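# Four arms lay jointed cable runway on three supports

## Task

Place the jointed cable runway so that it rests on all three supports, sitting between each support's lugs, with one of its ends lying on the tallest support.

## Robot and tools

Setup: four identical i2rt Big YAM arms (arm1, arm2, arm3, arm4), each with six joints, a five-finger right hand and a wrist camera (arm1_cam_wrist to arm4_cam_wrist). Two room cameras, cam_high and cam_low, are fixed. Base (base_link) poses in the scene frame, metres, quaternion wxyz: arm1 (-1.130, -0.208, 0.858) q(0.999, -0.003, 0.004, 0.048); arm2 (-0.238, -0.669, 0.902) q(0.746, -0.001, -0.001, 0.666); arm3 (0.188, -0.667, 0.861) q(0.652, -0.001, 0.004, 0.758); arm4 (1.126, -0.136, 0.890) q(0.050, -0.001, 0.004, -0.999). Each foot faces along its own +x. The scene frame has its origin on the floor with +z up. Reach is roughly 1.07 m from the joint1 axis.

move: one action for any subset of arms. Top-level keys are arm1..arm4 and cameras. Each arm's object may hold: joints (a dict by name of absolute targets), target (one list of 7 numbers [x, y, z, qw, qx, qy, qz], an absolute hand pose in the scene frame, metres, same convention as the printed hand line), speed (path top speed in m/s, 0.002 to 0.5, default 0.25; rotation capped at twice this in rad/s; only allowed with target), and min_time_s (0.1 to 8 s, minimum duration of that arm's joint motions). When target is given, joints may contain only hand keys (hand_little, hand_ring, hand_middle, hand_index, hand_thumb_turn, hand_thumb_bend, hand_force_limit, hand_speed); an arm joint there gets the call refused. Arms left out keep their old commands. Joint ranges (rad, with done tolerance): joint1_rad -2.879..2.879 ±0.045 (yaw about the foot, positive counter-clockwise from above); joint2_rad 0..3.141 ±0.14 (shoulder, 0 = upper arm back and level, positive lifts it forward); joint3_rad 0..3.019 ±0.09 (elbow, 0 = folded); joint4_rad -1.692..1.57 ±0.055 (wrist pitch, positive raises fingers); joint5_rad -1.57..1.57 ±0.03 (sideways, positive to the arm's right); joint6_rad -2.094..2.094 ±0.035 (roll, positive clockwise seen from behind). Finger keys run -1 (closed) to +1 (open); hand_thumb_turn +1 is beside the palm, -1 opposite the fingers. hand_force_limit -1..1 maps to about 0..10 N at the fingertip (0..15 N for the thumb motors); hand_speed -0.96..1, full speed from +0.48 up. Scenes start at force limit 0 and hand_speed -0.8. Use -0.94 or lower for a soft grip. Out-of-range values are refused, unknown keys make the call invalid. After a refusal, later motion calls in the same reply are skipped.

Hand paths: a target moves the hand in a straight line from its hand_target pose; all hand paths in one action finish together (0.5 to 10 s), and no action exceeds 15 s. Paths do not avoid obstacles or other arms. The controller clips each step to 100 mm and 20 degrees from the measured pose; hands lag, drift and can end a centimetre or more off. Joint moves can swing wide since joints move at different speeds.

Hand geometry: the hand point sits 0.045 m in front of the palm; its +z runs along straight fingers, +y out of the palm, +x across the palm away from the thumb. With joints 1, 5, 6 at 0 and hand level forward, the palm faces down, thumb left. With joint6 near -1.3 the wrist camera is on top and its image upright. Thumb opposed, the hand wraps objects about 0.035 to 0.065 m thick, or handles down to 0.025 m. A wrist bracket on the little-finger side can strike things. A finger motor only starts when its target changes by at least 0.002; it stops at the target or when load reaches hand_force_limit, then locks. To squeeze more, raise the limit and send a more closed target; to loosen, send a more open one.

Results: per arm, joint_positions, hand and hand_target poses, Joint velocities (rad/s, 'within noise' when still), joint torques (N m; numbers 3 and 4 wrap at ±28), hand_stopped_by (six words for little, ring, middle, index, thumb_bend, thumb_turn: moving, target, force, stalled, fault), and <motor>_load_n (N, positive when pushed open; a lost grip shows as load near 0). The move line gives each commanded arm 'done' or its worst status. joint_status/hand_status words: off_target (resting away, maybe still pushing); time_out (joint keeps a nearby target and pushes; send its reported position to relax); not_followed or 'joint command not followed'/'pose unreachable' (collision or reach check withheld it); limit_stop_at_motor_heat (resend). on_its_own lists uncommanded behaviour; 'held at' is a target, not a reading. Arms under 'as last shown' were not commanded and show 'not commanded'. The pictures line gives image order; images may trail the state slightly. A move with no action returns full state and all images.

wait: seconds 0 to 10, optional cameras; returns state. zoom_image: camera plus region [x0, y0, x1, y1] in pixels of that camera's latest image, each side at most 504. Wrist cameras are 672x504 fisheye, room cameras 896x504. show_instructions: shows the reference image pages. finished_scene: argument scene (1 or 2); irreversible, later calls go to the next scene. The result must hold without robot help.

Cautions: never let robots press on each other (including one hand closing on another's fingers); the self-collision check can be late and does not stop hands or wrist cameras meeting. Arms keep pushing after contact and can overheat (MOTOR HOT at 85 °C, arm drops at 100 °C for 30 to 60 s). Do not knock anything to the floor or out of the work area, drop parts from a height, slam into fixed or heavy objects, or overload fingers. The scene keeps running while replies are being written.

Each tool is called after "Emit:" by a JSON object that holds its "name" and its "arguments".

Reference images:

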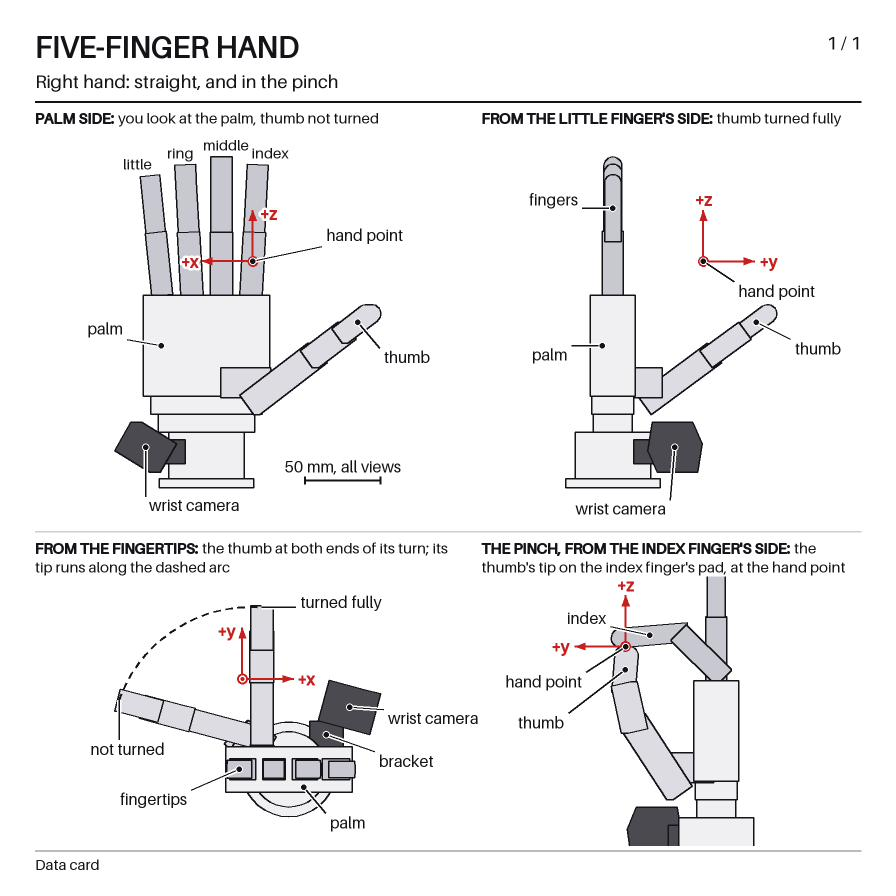

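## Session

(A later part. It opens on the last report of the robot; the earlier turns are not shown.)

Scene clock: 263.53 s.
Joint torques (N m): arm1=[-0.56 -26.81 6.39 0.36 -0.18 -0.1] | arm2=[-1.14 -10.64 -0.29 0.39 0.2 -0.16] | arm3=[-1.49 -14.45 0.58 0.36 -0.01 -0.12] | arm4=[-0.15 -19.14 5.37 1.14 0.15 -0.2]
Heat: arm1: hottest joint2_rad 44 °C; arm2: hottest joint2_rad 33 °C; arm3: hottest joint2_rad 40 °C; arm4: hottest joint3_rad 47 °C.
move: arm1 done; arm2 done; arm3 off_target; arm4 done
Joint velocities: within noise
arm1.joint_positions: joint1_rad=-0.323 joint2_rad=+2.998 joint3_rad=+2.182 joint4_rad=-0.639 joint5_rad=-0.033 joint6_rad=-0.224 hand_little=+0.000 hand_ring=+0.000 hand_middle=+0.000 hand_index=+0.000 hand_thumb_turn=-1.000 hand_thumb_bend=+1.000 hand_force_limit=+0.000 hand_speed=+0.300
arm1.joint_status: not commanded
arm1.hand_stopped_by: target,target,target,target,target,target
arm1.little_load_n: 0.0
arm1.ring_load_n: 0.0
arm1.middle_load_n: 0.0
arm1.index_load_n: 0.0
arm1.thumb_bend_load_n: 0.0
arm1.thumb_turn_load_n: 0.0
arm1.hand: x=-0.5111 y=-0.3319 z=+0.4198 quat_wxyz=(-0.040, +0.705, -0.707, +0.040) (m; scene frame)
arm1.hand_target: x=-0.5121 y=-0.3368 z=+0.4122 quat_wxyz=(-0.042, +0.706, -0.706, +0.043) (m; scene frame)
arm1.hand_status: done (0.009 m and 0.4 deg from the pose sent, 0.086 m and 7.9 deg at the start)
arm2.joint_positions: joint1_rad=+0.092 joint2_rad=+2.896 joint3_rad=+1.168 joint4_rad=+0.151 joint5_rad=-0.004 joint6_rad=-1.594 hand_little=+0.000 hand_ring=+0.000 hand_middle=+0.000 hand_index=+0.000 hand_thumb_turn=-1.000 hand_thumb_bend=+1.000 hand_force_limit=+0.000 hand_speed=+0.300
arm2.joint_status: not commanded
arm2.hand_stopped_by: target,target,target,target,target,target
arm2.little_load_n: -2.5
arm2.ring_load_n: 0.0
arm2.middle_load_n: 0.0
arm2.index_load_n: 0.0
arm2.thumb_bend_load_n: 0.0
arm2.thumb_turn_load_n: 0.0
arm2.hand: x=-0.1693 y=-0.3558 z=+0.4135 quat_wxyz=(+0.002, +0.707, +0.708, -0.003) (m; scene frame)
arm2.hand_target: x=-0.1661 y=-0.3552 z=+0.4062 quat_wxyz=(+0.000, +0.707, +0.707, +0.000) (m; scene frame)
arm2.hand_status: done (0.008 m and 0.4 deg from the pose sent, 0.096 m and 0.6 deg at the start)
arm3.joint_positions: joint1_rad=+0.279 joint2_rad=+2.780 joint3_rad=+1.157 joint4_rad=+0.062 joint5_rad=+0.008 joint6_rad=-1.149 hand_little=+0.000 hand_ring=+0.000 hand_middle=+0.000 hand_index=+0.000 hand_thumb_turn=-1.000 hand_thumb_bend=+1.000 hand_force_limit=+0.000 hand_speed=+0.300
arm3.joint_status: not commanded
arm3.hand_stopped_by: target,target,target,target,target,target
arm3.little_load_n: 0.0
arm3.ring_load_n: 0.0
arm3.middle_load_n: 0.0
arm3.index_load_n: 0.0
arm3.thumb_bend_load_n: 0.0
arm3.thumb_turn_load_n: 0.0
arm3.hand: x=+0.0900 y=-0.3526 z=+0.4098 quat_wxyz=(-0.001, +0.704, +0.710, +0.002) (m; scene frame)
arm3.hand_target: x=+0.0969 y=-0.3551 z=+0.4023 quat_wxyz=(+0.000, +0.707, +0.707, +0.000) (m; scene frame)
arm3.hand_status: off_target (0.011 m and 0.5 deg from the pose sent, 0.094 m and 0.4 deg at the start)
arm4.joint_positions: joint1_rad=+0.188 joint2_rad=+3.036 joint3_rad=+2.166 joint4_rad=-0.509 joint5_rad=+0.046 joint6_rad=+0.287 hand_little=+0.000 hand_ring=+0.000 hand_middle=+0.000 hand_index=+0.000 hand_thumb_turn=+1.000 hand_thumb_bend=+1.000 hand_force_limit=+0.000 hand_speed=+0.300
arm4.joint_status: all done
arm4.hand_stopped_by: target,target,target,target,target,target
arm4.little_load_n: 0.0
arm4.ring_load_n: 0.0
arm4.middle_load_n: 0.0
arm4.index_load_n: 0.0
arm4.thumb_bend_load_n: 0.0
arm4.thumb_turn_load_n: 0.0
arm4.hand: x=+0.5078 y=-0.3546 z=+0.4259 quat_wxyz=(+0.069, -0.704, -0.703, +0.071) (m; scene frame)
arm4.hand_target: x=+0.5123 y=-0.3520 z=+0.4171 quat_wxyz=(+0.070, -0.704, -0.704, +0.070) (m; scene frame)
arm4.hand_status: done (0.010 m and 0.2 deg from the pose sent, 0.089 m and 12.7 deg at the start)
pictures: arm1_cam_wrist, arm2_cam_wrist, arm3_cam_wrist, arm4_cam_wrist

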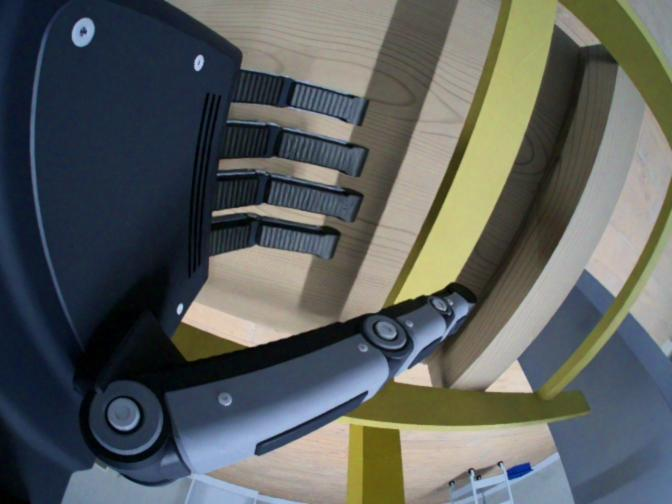

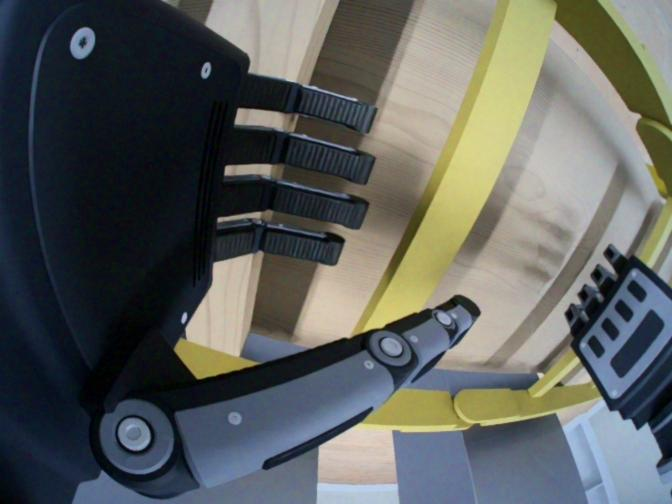

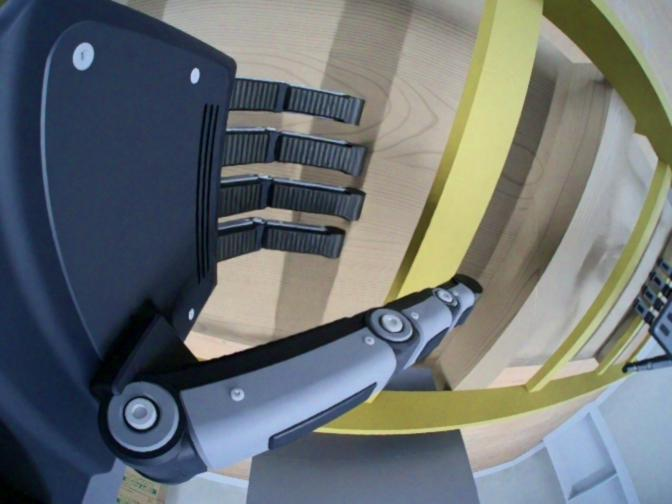

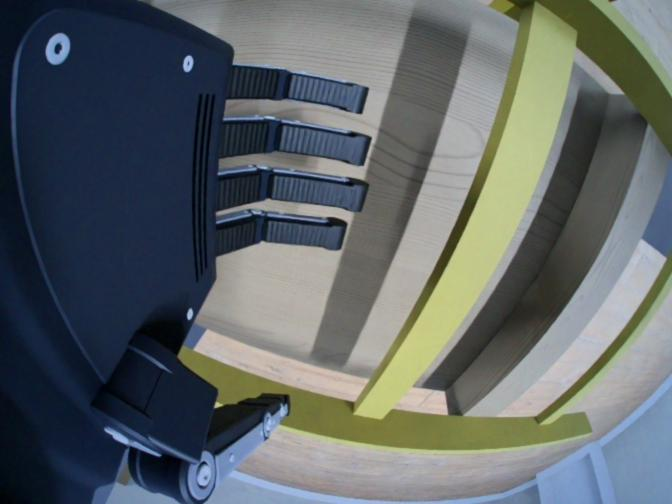

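Emit:
{"name": "move", "arguments": {"arm1": {"target":[-0.517,-0.337,0.400,-0.035,0.706,-0.706,0.035],"speed":0.08}, "arm2": {"target":[-0.147,-0.355,0.397,0,0.7071,0.7071,0],"speed":0.08}, "arm3": {"target":[0.105,-0.355,0.393,0,0.7071,0.7071,0],"speed":0.08}, "arm4": {"target":[0.522,-0.352,0.403,-0.06,0.7046,0.7046,-0.06],"speed":0.08}, "cameras": ["arm1_cam_wrist","arm2_cam_wrist","arm3_cam_wrist","arm4_cam_wrist"]}}

Scene clock: 285.03 s.
Joint torques (N m): arm1=[-0.32 -25.64 8.47 -0.34 -0.05 -0.13] | arm2=[-0.91 -12.1 -1.1 0.34 0.19 -0.11] | arm3=[-1.32 -14.1 0.5 0.25 -0.03 -0.11] | arm4=[0.03 -18.43 7.79 0.24 -0.06 -0.16]
Heat: arm1: hottest joint2_rad 46 °C; arm2: hottest joint2_rad 33 °C; arm3: hottest joint2_rad 39 °C; arm4: hottest joint2_rad 48 °C.
move: arm1 off_target; arm2 done; arm3 off_target; arm4 done
Joint velocities: within noise
arm1.joint_positions: joint1_rad=-0.323 joint2_rad=+3.032 joint3_rad=+2.195 joint4_rad=-0.642 joint5_rad=-0.032 joint6_rad=-0.225 hand_little=+0.000 hand_ring=+0.000 hand_middle=+0.000 hand_index=+0.000 hand_thumb_turn=-1.000 hand_thumb_bend=+1.000 hand_force_limit=+0.000 hand_speed=+0.300
arm1.joint_status: not commanded
arm1.hand_stopped_by: target,target,target,target,target,target
arm1.little_load_n: 0.0
arm1.ring_load_n: 0.0
arm1.middle_load_n: 0.0
arm1.index_load_n: 0.0
arm1.thumb_bend_load_n: -0.5
arm1.thumb_turn_load_n: 0.0
arm1.hand: x=-0.5239 y=-0.3294 z=+0.4025 quat_wxyz=(-0.033, +0.706, -0.707, +0.030) (m; scene frame)
arm1.hand_target: x=-0.5173 y=-0.3368 z=+0.4003 quat_wxyz=(-0.035, +0.706, -0.706, +0.035) (m; scene frame)
arm1.hand_status: off_target (0.011 m and 0.6 deg from the pose sent, 0.021 m and 0.8 deg at the start)
arm2.joint_positions: joint1_rad=+0.035 joint2_rad=+2.931 joint3_rad=+1.203 joint4_rad=+0.151 joint5_rad=-0.004 joint6_rad=-1.648 hand_little=+0.000 hand_ring=+0.000 hand_middle=+0.000 hand_index=+0.000 hand_thumb_turn=-1.000 hand_thumb_bend=+1.000 hand_force_limit=+0.000 hand_speed=+0.300
arm2.joint_status: not commanded
arm2.hand_stopped_by: target,target,target,target,target,target
arm2.little_load_n: 0.0
arm2.ring_load_n: 0.0
arm2.middle_load_n: 0.0
arm2.index_load_n: 0.0
arm2.thumb_bend_load_n: 0.0
arm2.thumb_turn_load_n: 0.0
arm2.hand: x=-0.1495 y=-0.3563 z=+0.4000 quat_wxyz=(+0.002, +0.708, +0.706, -0.002) (m; scene frame)
arm2.hand_target: x=-0.1470 y=-0.3550 z=+0.3971 quat_wxyz=(+0.000, +0.707, +0.707, +0.000) (m; scene frame)
arm2.hand_status: done (0.004 m and 0.4 deg from the pose sent, 0.028 m and 0.3 deg at the start)
arm3.joint_positions: joint1_rad=+0.258 joint2_rad=+2.802 joint3_rad=+1.169 joint4_rad=+0.073 joint5_rad=+0.008 joint6_rad=-1.169 hand_little=+0.000 hand_ring=+0.000 hand_middle=+0.000 hand_index=+0.000 hand_thumb_turn=-1.000 hand_thumb_bend=+1.000 hand_force_limit=+0.000 hand_speed=+0.300
arm3.joint_status: not commanded
arm3.hand_stopped_by: target,target,target,target,target,target
arm3.little_load_n: 0.5
arm3.ring_load_n: 0.0
arm3.middle_load_n: 0.0
arm3.index_load_n: 0.0
arm3.thumb_bend_load_n: 0.0
arm3.thumb_turn_load_n: 0.0
arm3.hand: x=+0.0980 y=-0.3512 z=+0.4017 quat_wxyz=(-0.002, +0.705, +0.709, +0.002) (m; scene frame)
arm3.hand_target: x=+0.1048 y=-0.3550 z=+0.3934 quat_wxyz=(+0.000, +0.707, +0.707, +0.000) (m; scene frame)
arm3.hand_status: off_target (0.012 m and 0.5 deg from the pose sent, 0.023 m and 0.5 deg at the start)
arm4.joint_positions: joint1_rad=+0.188 joint2_rad=+3.073 joint3_rad=+2.166 joint4_rad=-0.511 joint5_rad=+0.043 joint6_rad=+0.287 hand_little=+0.000 hand_ring=+0.000 hand_middle=+0.000 hand_index=+0.000 hand_thumb_turn=+1.000 hand_thumb_bend=+1.000 hand_force_limit=+0.000 hand_speed=+0.300
arm4.joint_status: not commanded
arm4.hand_stopped_by: target,target,target,target,target,target
arm4.little_load_n: 0.0
arm4.ring_load_n: 0.0
arm4.middle_load_n: 0.0
arm4.index_load_n: 0.0
arm4.thumb_bend_load_n: 0.0
arm4.thumb_turn_load_n: 0.0
arm4.hand: x=+0.5299 y=-0.3484 z=+0.4030 quat_wxyz=(+0.059, -0.705, -0.705, +0.055) (m; scene frame)
arm4.hand_target: x=+0.5223 y=-0.3520 z=+0.4032 quat_wxyz=(+0.060, -0.705, -0.705, +0.060) (m; scene frame)
arm4.hand_status: done (0.009 m and 0.6 deg from the pose sent, 0.027 m and 1.7 deg at the start)
pictures: arm1_cam_wrist, arm2_cam_wrist, arm3_cam_wrist, arm4_cam_wrist

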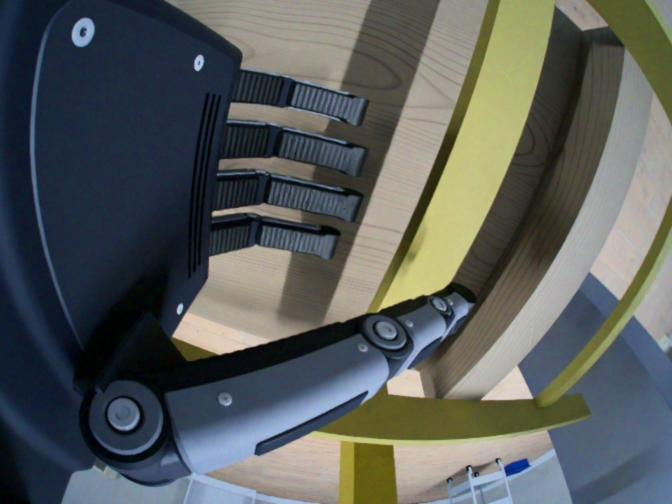

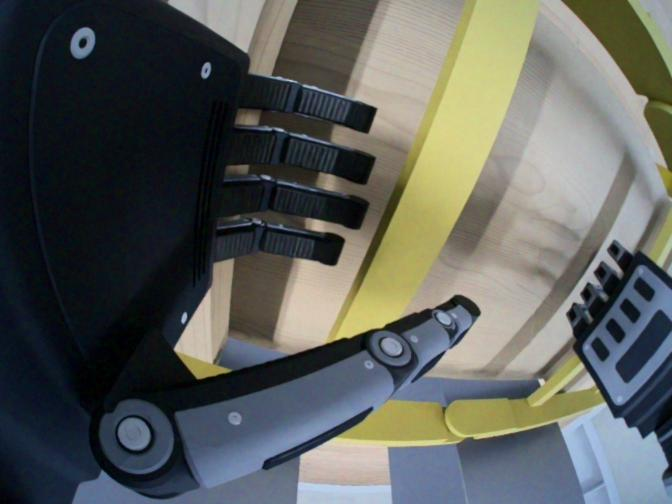

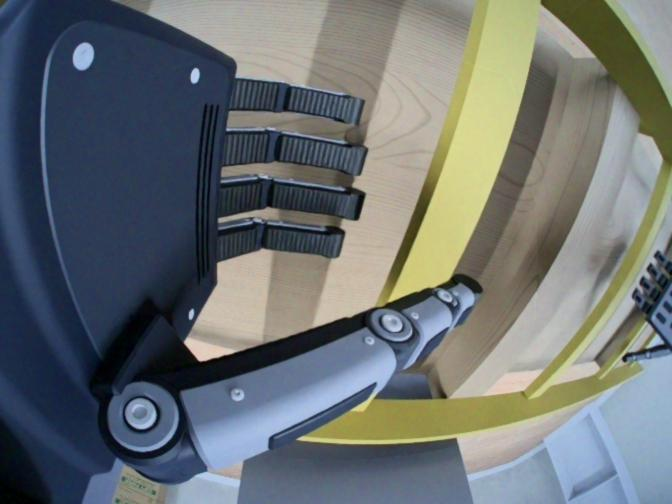

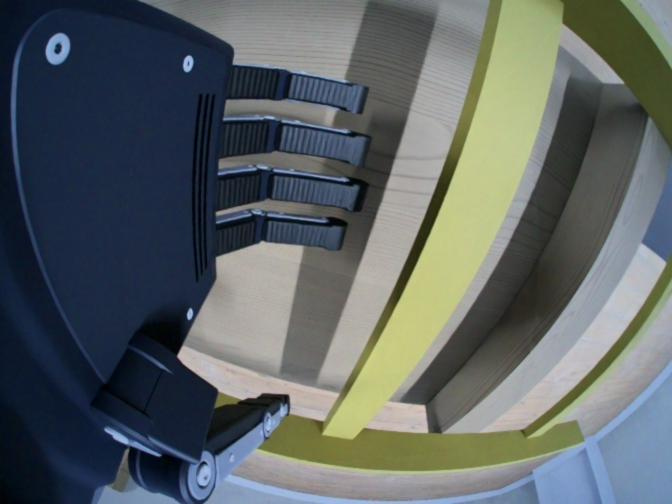

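Emit:
{"name": "move", "arguments": {"arm1": {"target":[-0.574,-0.335,0.400,-0.02,0.7068,-0.7068,0.02],"speed":0.06}, "arm2": {"target":[-0.108,-0.355,0.398,0,0.7071,0.7071,0],"speed":0.06}, "arm3": {"target":[0.164,-0.357,0.394,0,0.7071,0.7071,0],"speed":0.06}, "arm4": {"target":[0.577,-0.354,0.401,-0.035,0.7062,0.7062,-0.035],"speed":0.06}, "cameras": ["arm1_cam_wrist","arm2_cam_wrist","arm3_cam_wrist","arm4_cam_wrist"]}}

Scene clock: 307.63 s.
Joint torques (N m): arm1=[-0.5 -28.98 3.74 0.25 -0.01 -0.13] | arm2=[-0.32 -12.34 -1.05 -0.27 0.21 -0.16] | arm3=[-1.49 -13.57 -1.29 0.38 -0.08 -0.09] | arm4=[1.26 -21.07 3.28 0.73 -0.01 -0.11]
Heat: arm1: hottest joint2_rad 45 °C; arm2: hottest joint2_rad 33 °C; arm3: hottest joint2_rad 39 °C; arm4: hottest joint2_rad 49 °C.
move: arm1 off_target; arm2 done; arm3 off_target; arm4 off_target
Joint velocities: within noise
arm1.joint_positions: joint1_rad=-0.339 joint2_rad=+2.991 joint3_rad=+1.998 joint4_rad=-0.553 joint5_rad=-0.023 joint6_rad=-0.241 hand_little=+0.000 hand_ring=+0.000 hand_middle=+0.000 hand_index=+0.000 hand_thumb_turn=-1.000 hand_thumb_bend=+1.000 hand_force_limit=+0.000 hand_speed=+0.300
arm1.joint_status: not commanded
arm1.hand_stopped_by: target,target,target,target,target,target
arm1.little_load_n: 0.0
arm1.ring_load_n: 0.0
arm1.middle_load_n: 0.0
arm1.index_load_n: 0.0
arm1.thumb_bend_load_n: 0.0
arm1.thumb_turn_load_n: 0.0
arm1.hand: x=-0.5894 y=-0.3259 z=+0.3853 quat_wxyz=(-0.012, +0.706, -0.708, +0.004) (m; scene frame)
arm1.hand_target: x=-0.5741 y=-0.3349 z=+0.3998 quat_wxyz=(-0.020, +0.707, -0.707, +0.020) (m; scene frame)
arm1.hand_status: off_target (0.023 m and 2.0 deg from the pose sent, 0.050 m and 1.9 deg at the start)
arm2.joint_positions: joint1_rad=-0.075 joint2_rad=+2.931 joint3_rad=+1.215 joint4_rad=+0.151 joint5_rad=-0.004 joint6_rad=-1.759 hand_little=+0.000 hand_ring=+0.000 hand_middle=+0.000 hand_index=+0.000 hand_thumb_turn=-1.000 hand_thumb_bend=+1.000 hand_force_limit=+0.000 hand_speed=+0.300
arm2.joint_status: not commanded
arm2.hand_stopped_by: target,target,target,target,target,target
arm2.little_load_n: 0.0
arm2.ring_load_n: 0.5
arm2.middle_load_n: 0.0
arm2.index_load_n: 0.0
arm2.thumb_bend_load_n: 0.0
arm2.thumb_turn_load_n: 0.0
arm2.hand: x=-0.1107 y=-0.3540 z=+0.3991 quat_wxyz=(-0.002, +0.707, +0.707, +0.002) (m; scene frame)
arm2.hand_target: x=-0.1080 y=-0.3550 z=+0.3980 quat_wxyz=(+0.000, +0.707, +0.707, +0.000) (m; scene frame)
arm2.hand_status: done (0.003 m and 0.4 deg from the pose sent, 0.042 m and 0.4 deg at the start)
arm3.joint_positions: joint1_rad=+0.104 joint2_rad=+2.803 joint3_rad=+1.135 joint4_rad=+0.127 joint5_rad=+0.008 joint6_rad=-1.321 hand_little=+0.000 hand_ring=+0.000 hand_middle=+0.000 hand_index=+0.000 hand_thumb_turn=-1.000 hand_thumb_bend=+1.000 hand_force_limit=+0.000 hand_speed=+0.300
arm3.joint_status: not commanded
arm3.hand_stopped_by: target,target,target,target,target,target
arm3.little_load_n: 0.0
arm3.ring_load_n: 0.0
arm3.middle_load_n: 0.0
arm3.index_load_n: 0.0
arm3.thumb_bend_load_n: 0.0
arm3.thumb_turn_load_n: 0.0
arm3.hand: x=+0.1553 y=-0.3403 z=+0.4014 quat_wxyz=(-0.009, +0.706, +0.708, +0.007) (m; scene frame)
arm3.hand_target: x=+0.1636 y=-0.3572 z=+0.3946 quat_wxyz=(+0.000, +0.707, +0.707, +0.000) (m; scene frame)
arm3.hand_status: off_target (0.020 m and 1.4 deg from the pose sent, 0.067 m and 0.5 deg at the start)
arm4.joint_positions: joint1_rad=+0.196 joint2_rad=+3.056 joint3_rad=+2.040 joint4_rad=-0.484 joint5_rad=+0.023 joint6_rad=+0.307 hand_little=+0.000 hand_ring=+0.000 hand_middle=+0.000 hand_index=+0.000 hand_thumb_turn=+1.000 hand_thumb_bend=+1.000 hand_force_limit=+0.000 hand_speed=+0.300
arm4.joint_status: not commanded
arm4.hand_stopped_by: target,target,target,target,target,target
arm4.little_load_n: 0.0
arm4.ring_load_n: 0.0
arm4.middle_load_n: 0.5
arm4.index_load_n: 0.0
arm4.thumb_bend_load_n: 0.5
arm4.thumb_turn_load_n: 0.0
arm4.hand: x=+0.5850 y=-0.3418 z=+0.3886 quat_wxyz=(+0.030, -0.710, -0.703, +0.024) (m; scene frame)
arm4.hand_target: x=+0.5772 y=-0.3541 z=+0.4008 quat_wxyz=(+0.035, -0.706, -0.706, +0.035) (m; scene frame)
arm4.hand_status: off_target (0.019 m and 1.5 deg from the pose sent, 0.048 m and 3.6 deg at the start)
pictures: arm1_cam_wrist, arm2_cam_wrist, arm3_cam_wrist, arm4_cam_wrist

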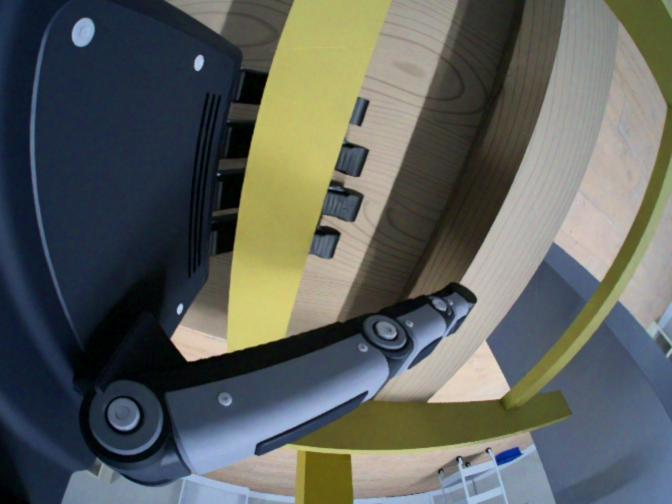

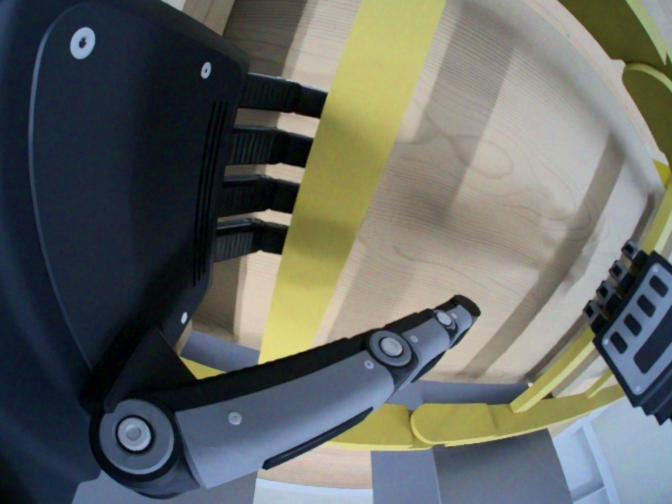

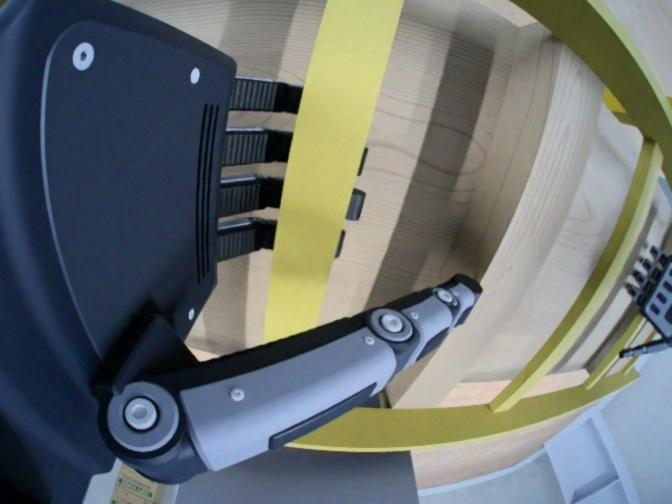

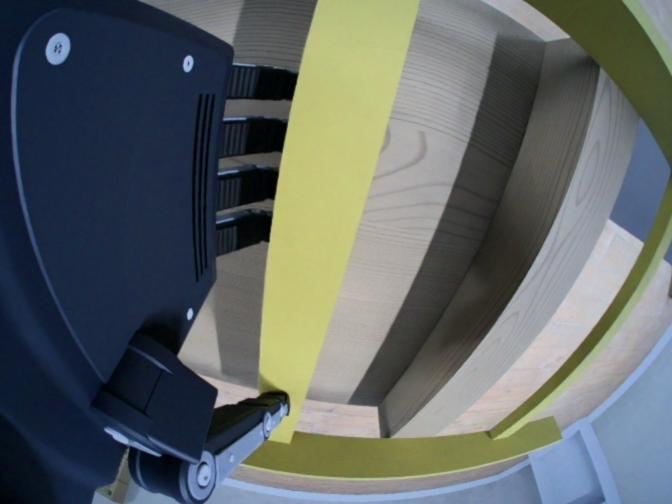

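Emit:
{"name": "move", "arguments": {"arm1": {"target":[-0.565,-0.335,0.425,-0.01,0.7071,-0.7071,0.01],"speed":0.06}, "arm2": {"target":[-0.108,-0.355,0.408,0,0.7071,0.7071,0],"speed":0.06}, "arm3": {"target":[0.164,-0.357,0.404,0,0.7071,0.7071,0],"speed":0.06}, "arm4": {"target":[0.577,-0.354,0.430,-0.025,0.7066,0.7066,-0.025],"speed":0.06,"joints":{"hand_thumb_turn":-1}}, "cameras": ["arm1_cam_wrist","arm4_cam_wrist"]}}

Scene clock: 319.70 s.
Joint torques (N m): arm1=[0.38 -28.51 5.49 -0.64 0.01 -0.03] | arm2=[-1.49 -14.56 -2.44 -0.12 0.16 -0.16] | arm3=[-1.79 -15.56 -1.76 0.2 -0.06 -0.11] | arm4=[0.97 -21.71 3.55 -0.06 -0.05 -0.15]
Heat: arm1: hottest joint2_rad 45 °C; arm2: hottest joint2_rad 33 °C; arm3: hottest joint2_rad 39 °C; arm4: hottest joint2_rad 49 °C.
move: arm1 off_target; arm2 done; arm3 done; arm4 off_target
Joint velocities: within noise
arm1.joint_positions: joint1_rad=-0.339 joint2_rad=+2.961 joint3_rad=+1.998 joint4_rad=-0.608 joint5_rad=-0.016 joint6_rad=-0.241 hand_little=+0.000 hand_ring=+0.000 hand_middle=+0.000 hand_index=+0.000 hand_thumb_turn=-1.000 hand_thumb_bend=+1.000 hand_force_limit=+0.000 hand_speed=+0.300
arm1.joint_status: not commanded
arm1.hand_stopped_by: target,target,target,target,target,target
arm1.little_load_n: 0.0
arm1.ring_load_n: 0.0
arm1.middle_load_n: 0.0
arm1.index_load_n: 1.0
arm1.thumb_bend_load_n: 0.0
arm1.thumb_turn_load_n: 0.0
arm1.hand: x=-0.5867 y=-0.3279 z=+0.4048 quat_wxyz=(-0.002, +0.706, -0.708, -0.004) (m; scene frame)
arm1.hand_target: x=-0.5651 y=-0.3349 z=+0.4250 quat_wxyz=(-0.010, +0.707, -0.707, +0.010) (m; scene frame)
arm1.hand_status: off_target (0.031 m and 1.9 deg from the pose sent, 0.047 m and 0.7 deg at the start)
arm2.joint_positions: joint1_rad=-0.075 joint2_rad=+2.931 joint3_rad=+1.209 joint4_rad=+0.151 joint5_rad=-0.004 joint6_rad=-1.759 hand_little=+0.000 hand_ring=+0.000 hand_middle=+0.000 hand_index=+0.000 hand_thumb_turn=-1.000 hand_thumb_bend=+1.000 hand_force_limit=+0.000 hand_speed=+0.300
arm2.joint_status: not commanded
arm2.hand_stopped_by: target,target,target,target,target,target
arm2.little_load_n: 0.0
arm2.ring_load_n: 0.0
arm2.middle_load_n: 0.0
arm2.index_load_n: 0.0
arm2.thumb_bend_load_n: 0.0
arm2.thumb_turn_load_n: 0.0
arm2.hand: x=-0.1113 y=-0.3574 z=+0.3995 quat_wxyz=(-0.001, +0.707, +0.707, +0.000) (m; scene frame)
arm2.hand_target: x=-0.1080 y=-0.3551 z=+0.4078 quat_wxyz=(+0.000, +0.707, +0.707, +0.000) (m; scene frame)
arm2.hand_status: done (0.009 m and 0.1 deg from the pose sent, 0.009 m and 0.4 deg at the start)
arm3.joint_positions: joint1_rad=+0.104 joint2_rad=+2.803 joint3_rad=+1.117 joint4_rad=+0.127 joint5_rad=+0.008 joint6_rad=-1.321 hand_little=+0.000 hand_ring=+0.000 hand_middle=+0.000 hand_index=+0.000 hand_thumb_turn=-1.000 hand_thumb_bend=+1.000 hand_force_limit=+0.000 hand_speed=+0.300
arm3.joint_status: not commanded
arm3.hand_stopped_by: target,target,target,target,target,target
arm3.little_load_n: 0.0
arm3.ring_load_n: 0.0
arm3.middle_load_n: 0.0
arm3.index_load_n: 0.5
arm3.thumb_bend_load_n: 0.0
arm3.thumb_turn_load_n: 0.0
arm3.hand: x=+0.1583 y=-0.3520 z=+0.4030 quat_wxyz=(-0.001, +0.706, +0.709, +0.002) (m; scene frame)
arm3.hand_target: x=+0.1638 y=-0.3570 z=+0.4039 quat_wxyz=(+0.000, +0.707, +0.707, +0.000) (m; scene frame)
arm3.hand_status: done (0.008 m and 0.4 deg from the pose sent, 0.019 m and 1.4 deg at the start)
arm4.joint_positions: joint1_rad=+0.197 joint2_rad=+3.001 joint3_rad=+1.997 joint4_rad=-0.511 joint5_rad=+0.015 joint6_rad=+0.307 hand_little=+0.000 hand_ring=+0.000 hand_middle=+0.000 hand_index=+0.000 hand_thumb_turn=-1.000 hand_thumb_bend=+1.000 hand_force_limit=+0.000 hand_speed=+0.300
arm4.joint_status: all done
arm4.hand_stopped_by: target,target,target,target,target,target
arm4.little_load_n: 1.0
arm4.ring_load_n: 0.5
arm4.middle_load_n: 0.0
arm4.index_load_n: 0.0
arm4.thumb_bend_load_n: 0.0
arm4.thumb_turn_load_n: 0.0
arm4.hand: x=+0.5852 y=-0.3444 z=+0.4126 quat_wxyz=(+0.023, -0.710, -0.704, +0.019) (m; scene frame)
arm4.hand_target: x=+0.5768 y=-0.3542 z=+0.4297 quat_wxyz=(+0.025, -0.707, -0.707, +0.025) (m; scene frame)
arm4.hand_status: off_target (0.021 m and 0.9 deg from the pose sent, 0.044 m and 0.8 deg at the start)
pictures: arm1_cam_wrist, arm4_cam_wrist

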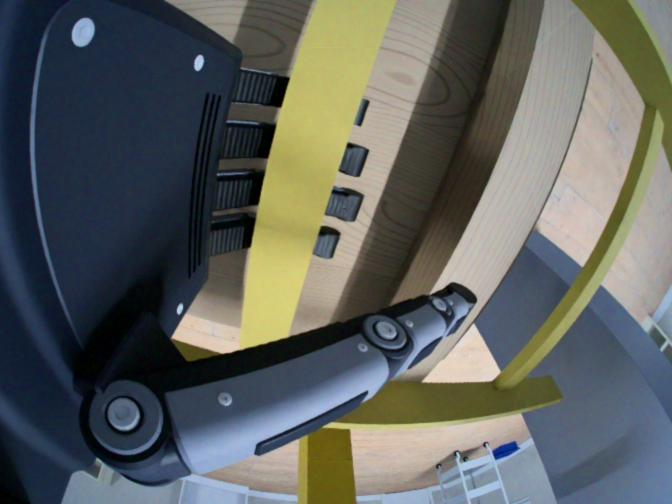

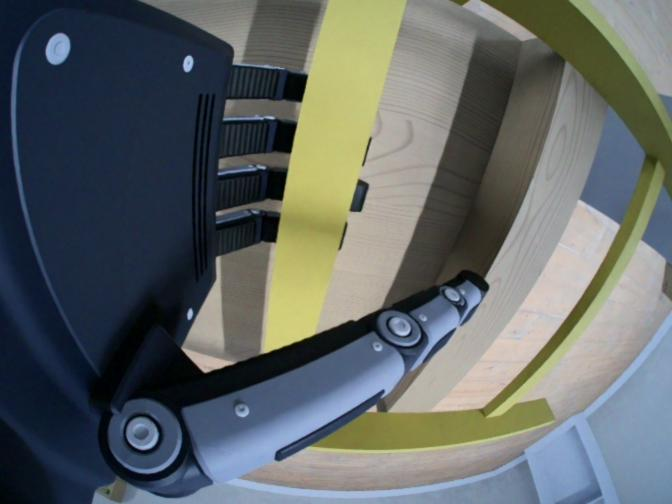

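Emit:
{"name": "move", "arguments": {"arm1": {"joints":{"hand_force_limit":-0.5,"hand_speed":-0.88,"hand_little":-0.3,"hand_ring":-0.3,"hand_middle":-0.3,"hand_index":-0.3,"hand_thumb_bend":-0.5}}, "arm2": {"joints":{"hand_force_limit":-0.5,"hand_speed":-0.88,"hand_little":-0.3,"hand_ring":-0.3,"hand_middle":-0.3,"hand_index":-0.3,"hand_thumb_bend":-0.5}}, "arm3": {"joints":{"hand_force_limit":-0.5,"hand_speed":-0.88,"hand_little":-0.3,"hand_ring":-0.3,"hand_middle":-0.3,"hand_index":-0.3,"hand_thumb_bend":-0.5}}, "arm4": {"joints":{"hand_force_limit":-0.5,"hand_speed":-0.88,"hand_little":-0.3,"hand_ring":-0.3,"hand_middle":-0.3,"hand_index":-0.3,"hand_thumb_bend":-0.5}}, "cameras": ["arm1_cam_wrist","arm2_cam_wrist","arm3_cam_wrist","arm4_cam_wrist"]}}

Scene clock: 336.67 s.
Joint torques (N m): arm1=[-0.26 -28.98 5.5 -0.91 0.08 0] | arm2=[-1.26 -14.21 -2.52 -0.21 0.32 -0.13] | arm3=[-1.61 -15.97 -1.84 0.08 0.18 -0.01] | arm4=[0.91 -21.66 3.56 -0.18 -0.11 -0.15]
Heat: arm1: hottest joint2_rad 45 °C; arm2: hottest joint2_rad 33 °C; arm3: hottest joint2_rad 39 °C; arm4: hottest joint2_rad 47 °C.
move: arm1 off_target; arm2 off_target; arm3 off_target; arm4 off_target
Joint velocities: within noise
arm1.joint_positions: joint1_rad=-0.339 joint2_rad=+2.961 joint3_rad=+1.998 joint4_rad=-0.605 joint5_rad=-0.018 joint6_rad=-0.247 hand_little=-0.142 hand_ring=-0.120 hand_middle=-0.087 hand_index=-0.043 hand_thumb_turn=-1.000 hand_thumb_bend=+0.002 hand_force_limit=-0.500 hand_speed=-0.880
arm1.joint_status: hand_little off_target (ended at -0.142, target -0.300); hand_ring off_target (ended at -0.120, target -0.300); hand_middle off_target (ended at -0.087, target -0.300); hand_index off_target (ended at -0.043, target -0.300); hand_thumb_bend off_target (ended at +0.002, target -0.500); the others done
arm1.hand_stopped_by: force,force,force,force,force,target
arm1.little_load_n: 5.5
arm1.ring_load_n: 2.0
arm1.middle_load_n: 0.5
arm1.index_load_n: 0.5
arm1.thumb_bend_load_n: 4.5
arm1.thumb_turn_load_n: 1.0
arm1.hand: x=-0.5860 y=-0.3280 z=+0.4046 quat_wxyz=(-0.004, +0.709, -0.706, -0.004) (m; scene frame)
arm1.hand_target: x=-0.5651 y=-0.3349 z=+0.4250 quat_wxyz=(-0.010, +0.707, -0.707, +0.010) (m; scene frame)
arm1.hand_status: not commanded
arm2.joint_positions: joint1_rad=-0.076 joint2_rad=+2.931 joint3_rad=+1.209 joint4_rad=+0.151 joint5_rad=-0.007 joint6_rad=-1.763 hand_little=-0.199 hand_ring=-0.176 hand_middle=-0.153 hand_index=-0.110 hand_thumb_turn=-1.000 hand_thumb_bend=+0.226 hand_force_limit=-0.500 hand_speed=-0.880
arm2.joint_status: hand_little off_target (ended at -0.199, target -0.300); hand_ring off_target (ended at -0.176, target -0.300); hand_middle off_target (ended at -0.153, target -0.300); hand_index off_target (ended at -0.110, target -0.300); hand_thumb_bend off_target (ended at +0.226, target -0.500); the others done
arm2.hand_stopped_by: force,force,force,force,force,target
arm2.little_load_n: 2.5
arm2.ring_load_n: 5.0
arm2.middle_load_n: 2.5
arm2.index_load_n: 0.0
arm2.thumb_bend_load_n: 4.0
arm2.thumb_turn_load_n: 0.5
arm2.hand: x=-0.1116 y=-0.3571 z=+0.3993 quat_wxyz=(-0.002, +0.706, +0.708, -0.001) (m; scene frame)
arm2.hand_target: x=-0.1081 y=-0.3550 z=+0.4078 quat_wxyz=(+0.000, +0.707, +0.707, +0.000) (m; scene frame)
arm2.hand_status: not commanded
arm3.joint_positions: joint1_rad=+0.104 joint2_rad=+2.805 joint3_rad=+1.117 joint4_rad=+0.130 joint5_rad=+0.002 joint6_rad=-1.331 hand_little=-0.154 hand_ring=-0.132 hand_middle=-0.098 hand_index=-0.043 hand_thumb_turn=-1.000 hand_thumb_bend=+0.083 hand_force_limit=-0.500 hand_speed=-0.880
arm3.joint_status: hand_little off_target (ended at -0.154, target -0.300); hand_ring off_target (ended at -0.132, target -0.300); hand_middle off_target (ended at -0.098, target -0.300); hand_index off_target (ended at -0.043, target -0.300); hand_thumb_bend off_target (ended at +0.083, target -0.500); the others done
arm3.hand_stopped_by: force,force,force,force,force,target
arm3.little_load_n: 3.5
arm3.ring_load_n: 2.5
arm3.middle_load_n: 0.0
arm3.index_load_n: 0.0
arm3.thumb_bend_load_n: 3.5
arm3.thumb_turn_load_n: 1.0
arm3.hand: x=+0.1579 y=-0.3525 z=+0.4018 quat_wxyz=(-0.003, +0.702, +0.712, +0.000) (m; scene frame)
arm3.hand_target: x=+0.1638 y=-0.3570 z=+0.4040 quat_wxyz=(+0.000, +0.707, +0.707, +0.000) (m; scene frame)
arm3.hand_status: not commanded
arm4.joint_positions: joint1_rad=+0.197 joint2_rad=+3.001 joint3_rad=+1.997 joint4_rad=-0.509 joint5_rad=+0.017 joint6_rad=+0.307 hand_little=-0.032 hand_ring=-0.043 hand_middle=-0.065 hand_index=-0.076 hand_thumb_turn=-1.000 hand_thumb_bend=+0.141 hand_force_limit=-0.500 hand_speed=-0.880
arm4.joint_status: hand_little off_target (ended at -0.032, target -0.300); hand_ring off_target (ended at -0.043, target -0.300); hand_middle off_target (ended at -0.065, target -0.300); hand_index off_target (ended at -0.076, target -0.300); hand_thumb_bend off_target (ended at +0.141, target -0.500); the others done
arm4.hand_stopped_by: force,force,force,force,force,target
arm4.little_load_n: 0.0
arm4.ring_load_n: 0.5
arm4.middle_load_n: 2.0
arm4.index_load_n: 4.0
arm4.thumb_bend_load_n: 5.0
arm4.thumb_turn_load_n: 0.5
arm4.hand: x=+0.5844 y=-0.3443 z=+0.4125 quat_wxyz=(+0.025, -0.710, -0.703, +0.020) (m; scene frame)
arm4.hand_target: x=+0.5769 y=-0.3541 z=+0.4297 quat_wxyz=(+0.025, -0.707, -0.707, +0.025) (m; scene frame)
arm4.hand_status: not commanded
pictures: arm1_cam_wrist, arm2_cam_wrist, arm3_cam_wrist, arm4_cam_wrist

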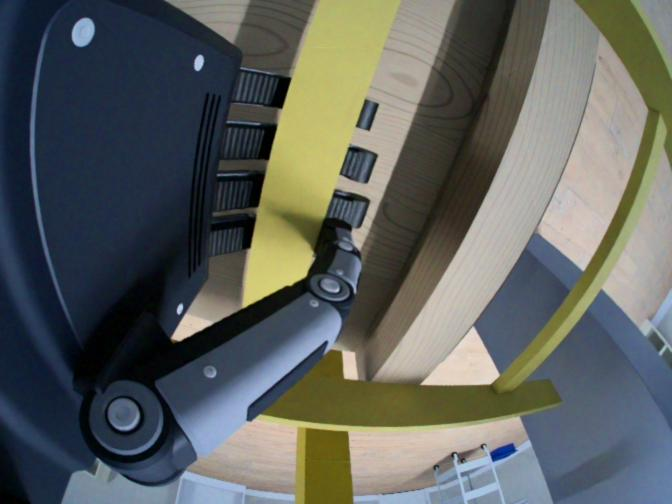

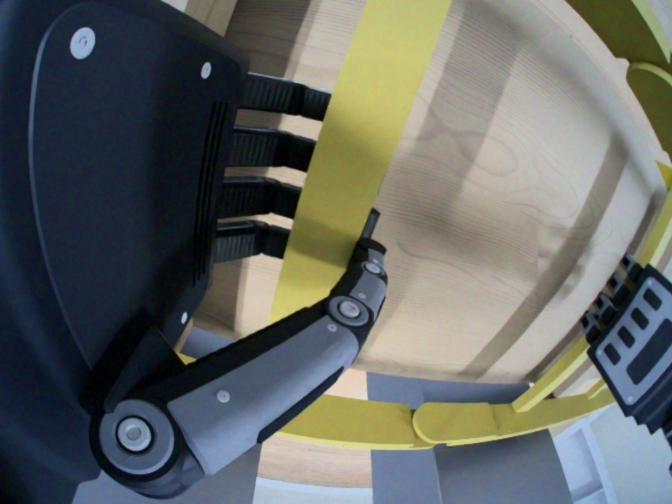

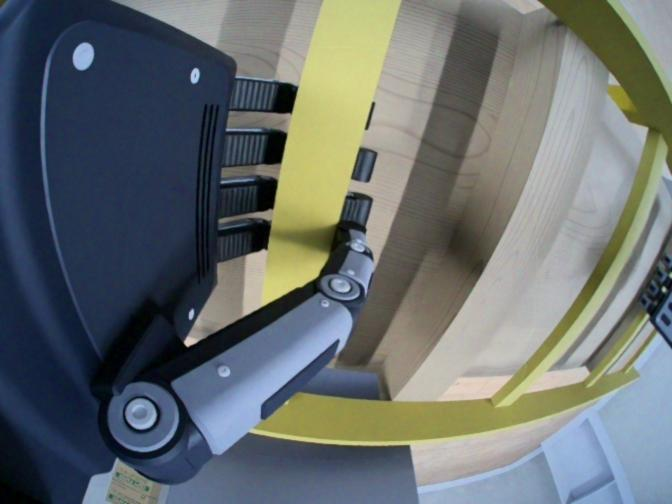

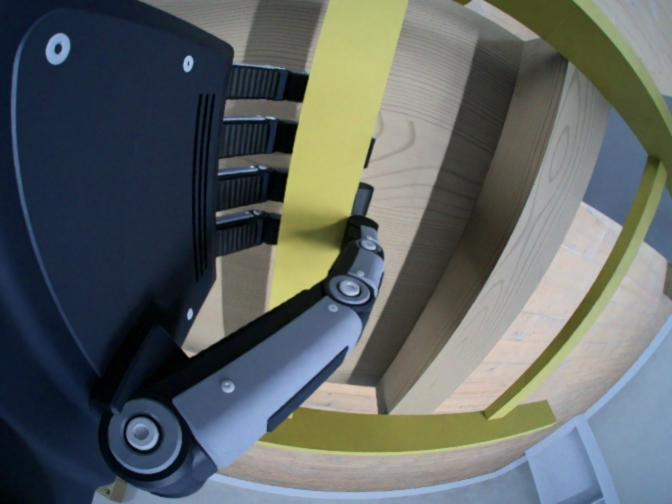

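Emit:
{"name": "move", "arguments": {"arm1": {"joints":{"joint1_rad":-0.365,"joint2_rad":2.504,"joint3_rad":1.76,"joint4_rad":-0.78,"joint5_rad":-0.01,"joint6_rad":-0.262},"min_time_s":2.6}, "arm2": {"target":[-0.108,-0.365,0.61,-0.018,0.7069,0.7069,0.018],"speed":0.08}, "arm3": {"target":[0.164,-0.367,0.61,-0.018,0.7069,0.7069,0.018],"speed":0.08}, "arm4": {"joints":{"joint1_rad":0.208,"joint2_rad":2.58,"joint3_rad":1.82,"joint4_rad":-0.755,"joint5_rad":0.0,"joint6_rad":0.305},"min_time_s":2.6}, "cameras": ["arm1_cam_wrist","arm2_cam_wrist","arm3_cam_wrist","arm4_cam_wrist","cam_low"]}}

Scene clock: 422.07 s.
Joint torques (N m): arm1=[-1.85 -38.71 4.29 -4.19 0.98 0.18] | arm2=[-0.5 -16.38 -2.66 -0.91 0.17 -0.06] | arm3=[-0.91 -18.32 -1.32 -1.07 1.38 0.25] | arm4=[0.91 -30.62 4.63 -2.91 -0.88 -0.46]
Heat: arm1: hottest joint2_rad 49 °C; arm2: hottest joint2_rad 34 °C; arm3: hottest joint2_rad 41 °C; arm4: hottest joint2_rad 47 °C.
move: arm1 time_out; arm2 off_target; arm3 off_target; arm4 time_out
Joint velocities: within noise
arm1.joint_positions: joint1_rad=-0.345 joint2_rad=+2.651 joint3_rad=+1.767 joint4_rad=-0.691 joint5_rad=-0.038 joint6_rad=-0.287 hand_little=-0.141 hand_ring=-0.120 hand_middle=-0.087 hand_index=-0.043 hand_thumb_turn=-1.000 hand_thumb_bend=+0.002 hand_force_limit=-0.500 hand_speed=-0.880
arm1.joint_status: joint2_rad time_out (moved -0.310 of -0.457); joint4_rad time_out (moved -0.086 of -0.175); the others done
arm1.hand_stopped_by: force,force,force,force,force,target
arm1.little_load_n: 26.0
arm1.ring_load_n: 3.5
arm1.middle_load_n: 0.0
arm1.index_load_n: 0.0
arm1.thumb_bend_load_n: 0.5
arm1.thumb_turn_load_n: 0.0
arm1.on_its_own: joint2_rad reads +2.651 and still pushes toward +2.504 since a time_out; joint4_rad reads -0.691 and still pushes toward -0.780 since a time_out
arm1.hand: x=-0.5831 y=-0.3301 z=+0.5408 quat_wxyz=(-0.011, +0.720, -0.694, -0.012) (m; scene frame)
arm1.hand_target: x=-0.5556 y=-0.3528 z=+0.6262 quat_wxyz=(-0.011, +0.704, -0.710, +0.017) (m; scene frame)
arm1.hand_status: not commanded
arm2.joint_positions: joint1_rad=-0.095 joint2_rad=+2.398 joint3_rad=+0.778 joint4_rad=+0.085 joint5_rad=-0.014 joint6_rad=-1.783 hand_little=-0.199 hand_ring=-0.176 hand_middle=-0.153 hand_index=-0.109 hand_thumb_turn=-1.000 hand_thumb_bend=+0.226 hand_force_limit=-0.500 hand_speed=-0.880
arm2.joint_status: not commanded
arm2.hand_stopped_by: force,force,force,force,force,target
arm2.little_load_n: 0.0
arm2.ring_load_n: 0.0
arm2.middle_load_n: 1.0
arm2.index_load_n: 7.0
arm2.thumb_bend_load_n: 0.0
arm2.thumb_turn_load_n: 0.0
arm2.hand: x=-0.1091 y=-0.3692 z=+0.5883 quat_wxyz=(-0.015, +0.706, +0.708, +0.012) (m; scene frame)
arm2.hand_target: x=-0.1080 y=-0.3654 z=+0.6083 quat_wxyz=(-0.018, +0.707, +0.707, +0.018) (m; scene frame)
arm2.hand_status: off_target (0.022 m and 0.8 deg from the pose sent, 0.211 m and 2.8 deg at the start)
arm3.joint_positions: joint1_rad=+0.106 joint2_rad=+2.243 joint3_rad=+0.726 joint4_rad=+0.005 joint5_rad=-0.013 joint6_rad=-1.338 hand_little=-0.154 hand_ring=-0.131 hand_middle=-0.098 hand_index=-0.043 hand_thumb_turn=-1.000 hand_thumb_bend=+0.083 hand_force_limit=-0.500 hand_speed=-0.880
arm3.joint_status: not commanded
arm3.hand_stopped_by: force,force,force,force,force,target
arm3.little_load_n: 3.0
arm3.ring_load_n: 8.5
arm3.middle_load_n: 4.0
arm3.index_load_n: 0.5
arm3.thumb_bend_load_n: 4.0
arm3.thumb_turn_load_n: 1.0
arm3.hand: x=+0.1582 y=-0.3639 z=+0.5906 quat_wxyz=(-0.027, +0.699, +0.715, +0.006) (m; scene frame)
arm3.hand_target: x=+0.1640 y=-0.3670 z=+0.6083 quat_wxyz=(-0.018, +0.707, +0.707, +0.018) (m; scene frame)
arm3.hand_status: off_target (0.020 m and 2.2 deg from the pose sent, 0.209 m and 2.8 deg at the start)
arm4.joint_positions: joint1_rad=+0.197 joint2_rad=+2.724 joint3_rad=+1.823 joint4_rad=-0.674 joint5_rad=+0.023 joint6_rad=+0.331 hand_little=-0.032 hand_ring=-0.043 hand_middle=-0.065 hand_index=-0.074 hand_thumb_turn=-1.000 hand_thumb_bend=+0.140 hand_force_limit=-0.500 hand_speed=-0.880
arm4.joint_status: joint2_rad time_out (moved -0.277 of -0.421); joint4_rad time_out (moved -0.165 of -0.246); the others done
arm4.hand_stopped_by: force,force,force,force,force,target
arm4.little_load_n: 0.0
arm4.ring_load_n: 0.0
arm4.middle_load_n: 2.5
arm4.index_load_n: 21.0
arm4.thumb_bend_load_n: 0.0
arm4.thumb_turn_load_n: 0.0
arm4.on_its_own: joint2_rad reads +2.724 and still pushes toward +2.580 since a time_out; joint4_rad reads -0.674 and still pushes toward -0.755 since a time_out
arm4.hand: x=+0.5794 y=-0.3469 z=+0.5429 quat_wxyz=(+0.013, -0.719, -0.695, -0.009) (m; scene frame)
arm4.hand_target: x=+0.5469 y=-0.3679 z=+0.6307 quat_wxyz=(+0.016, -0.705, -0.708, +0.023) (m; scene frame)
arm4.hand_status: not commanded
pictures: arm1_cam_wrist, arm2_cam_wrist, arm3_cam_wrist, arm4_cam_wrist, cam_low

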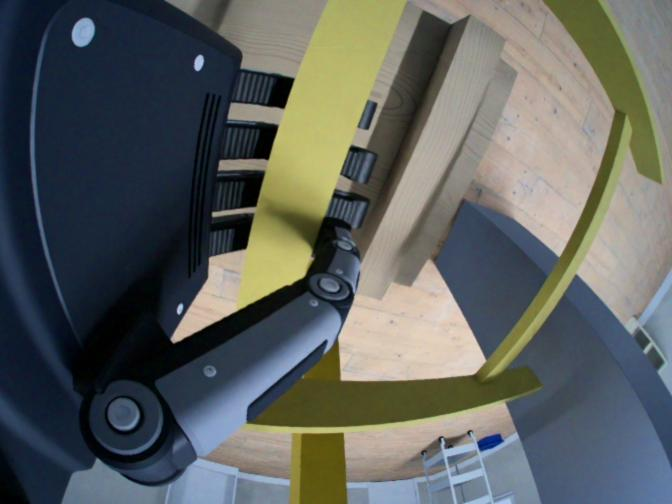

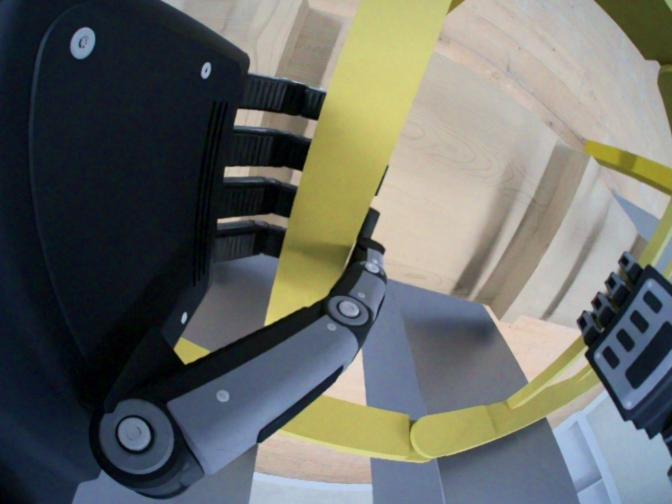

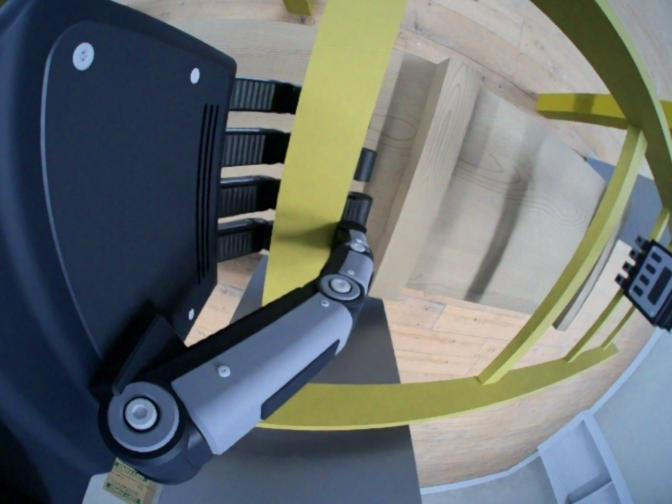

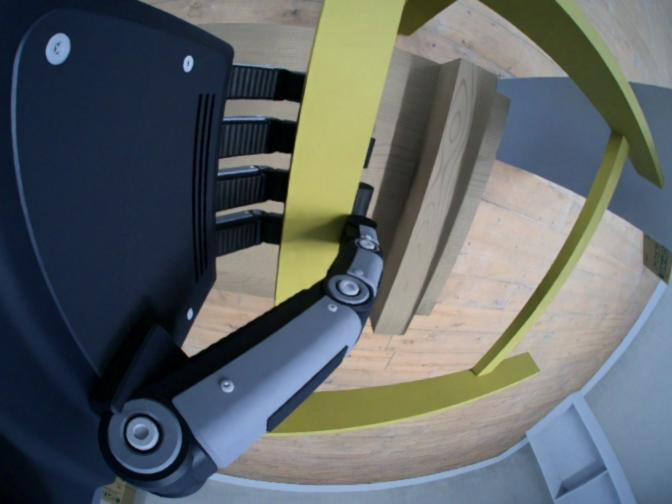

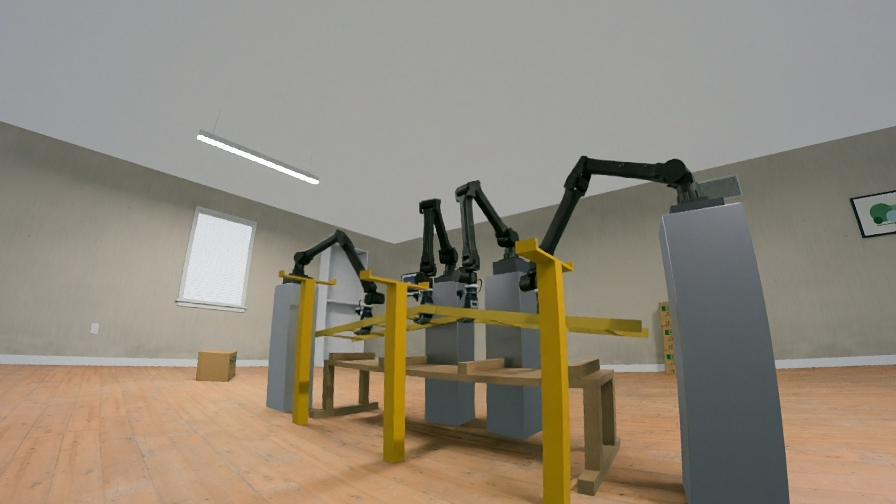

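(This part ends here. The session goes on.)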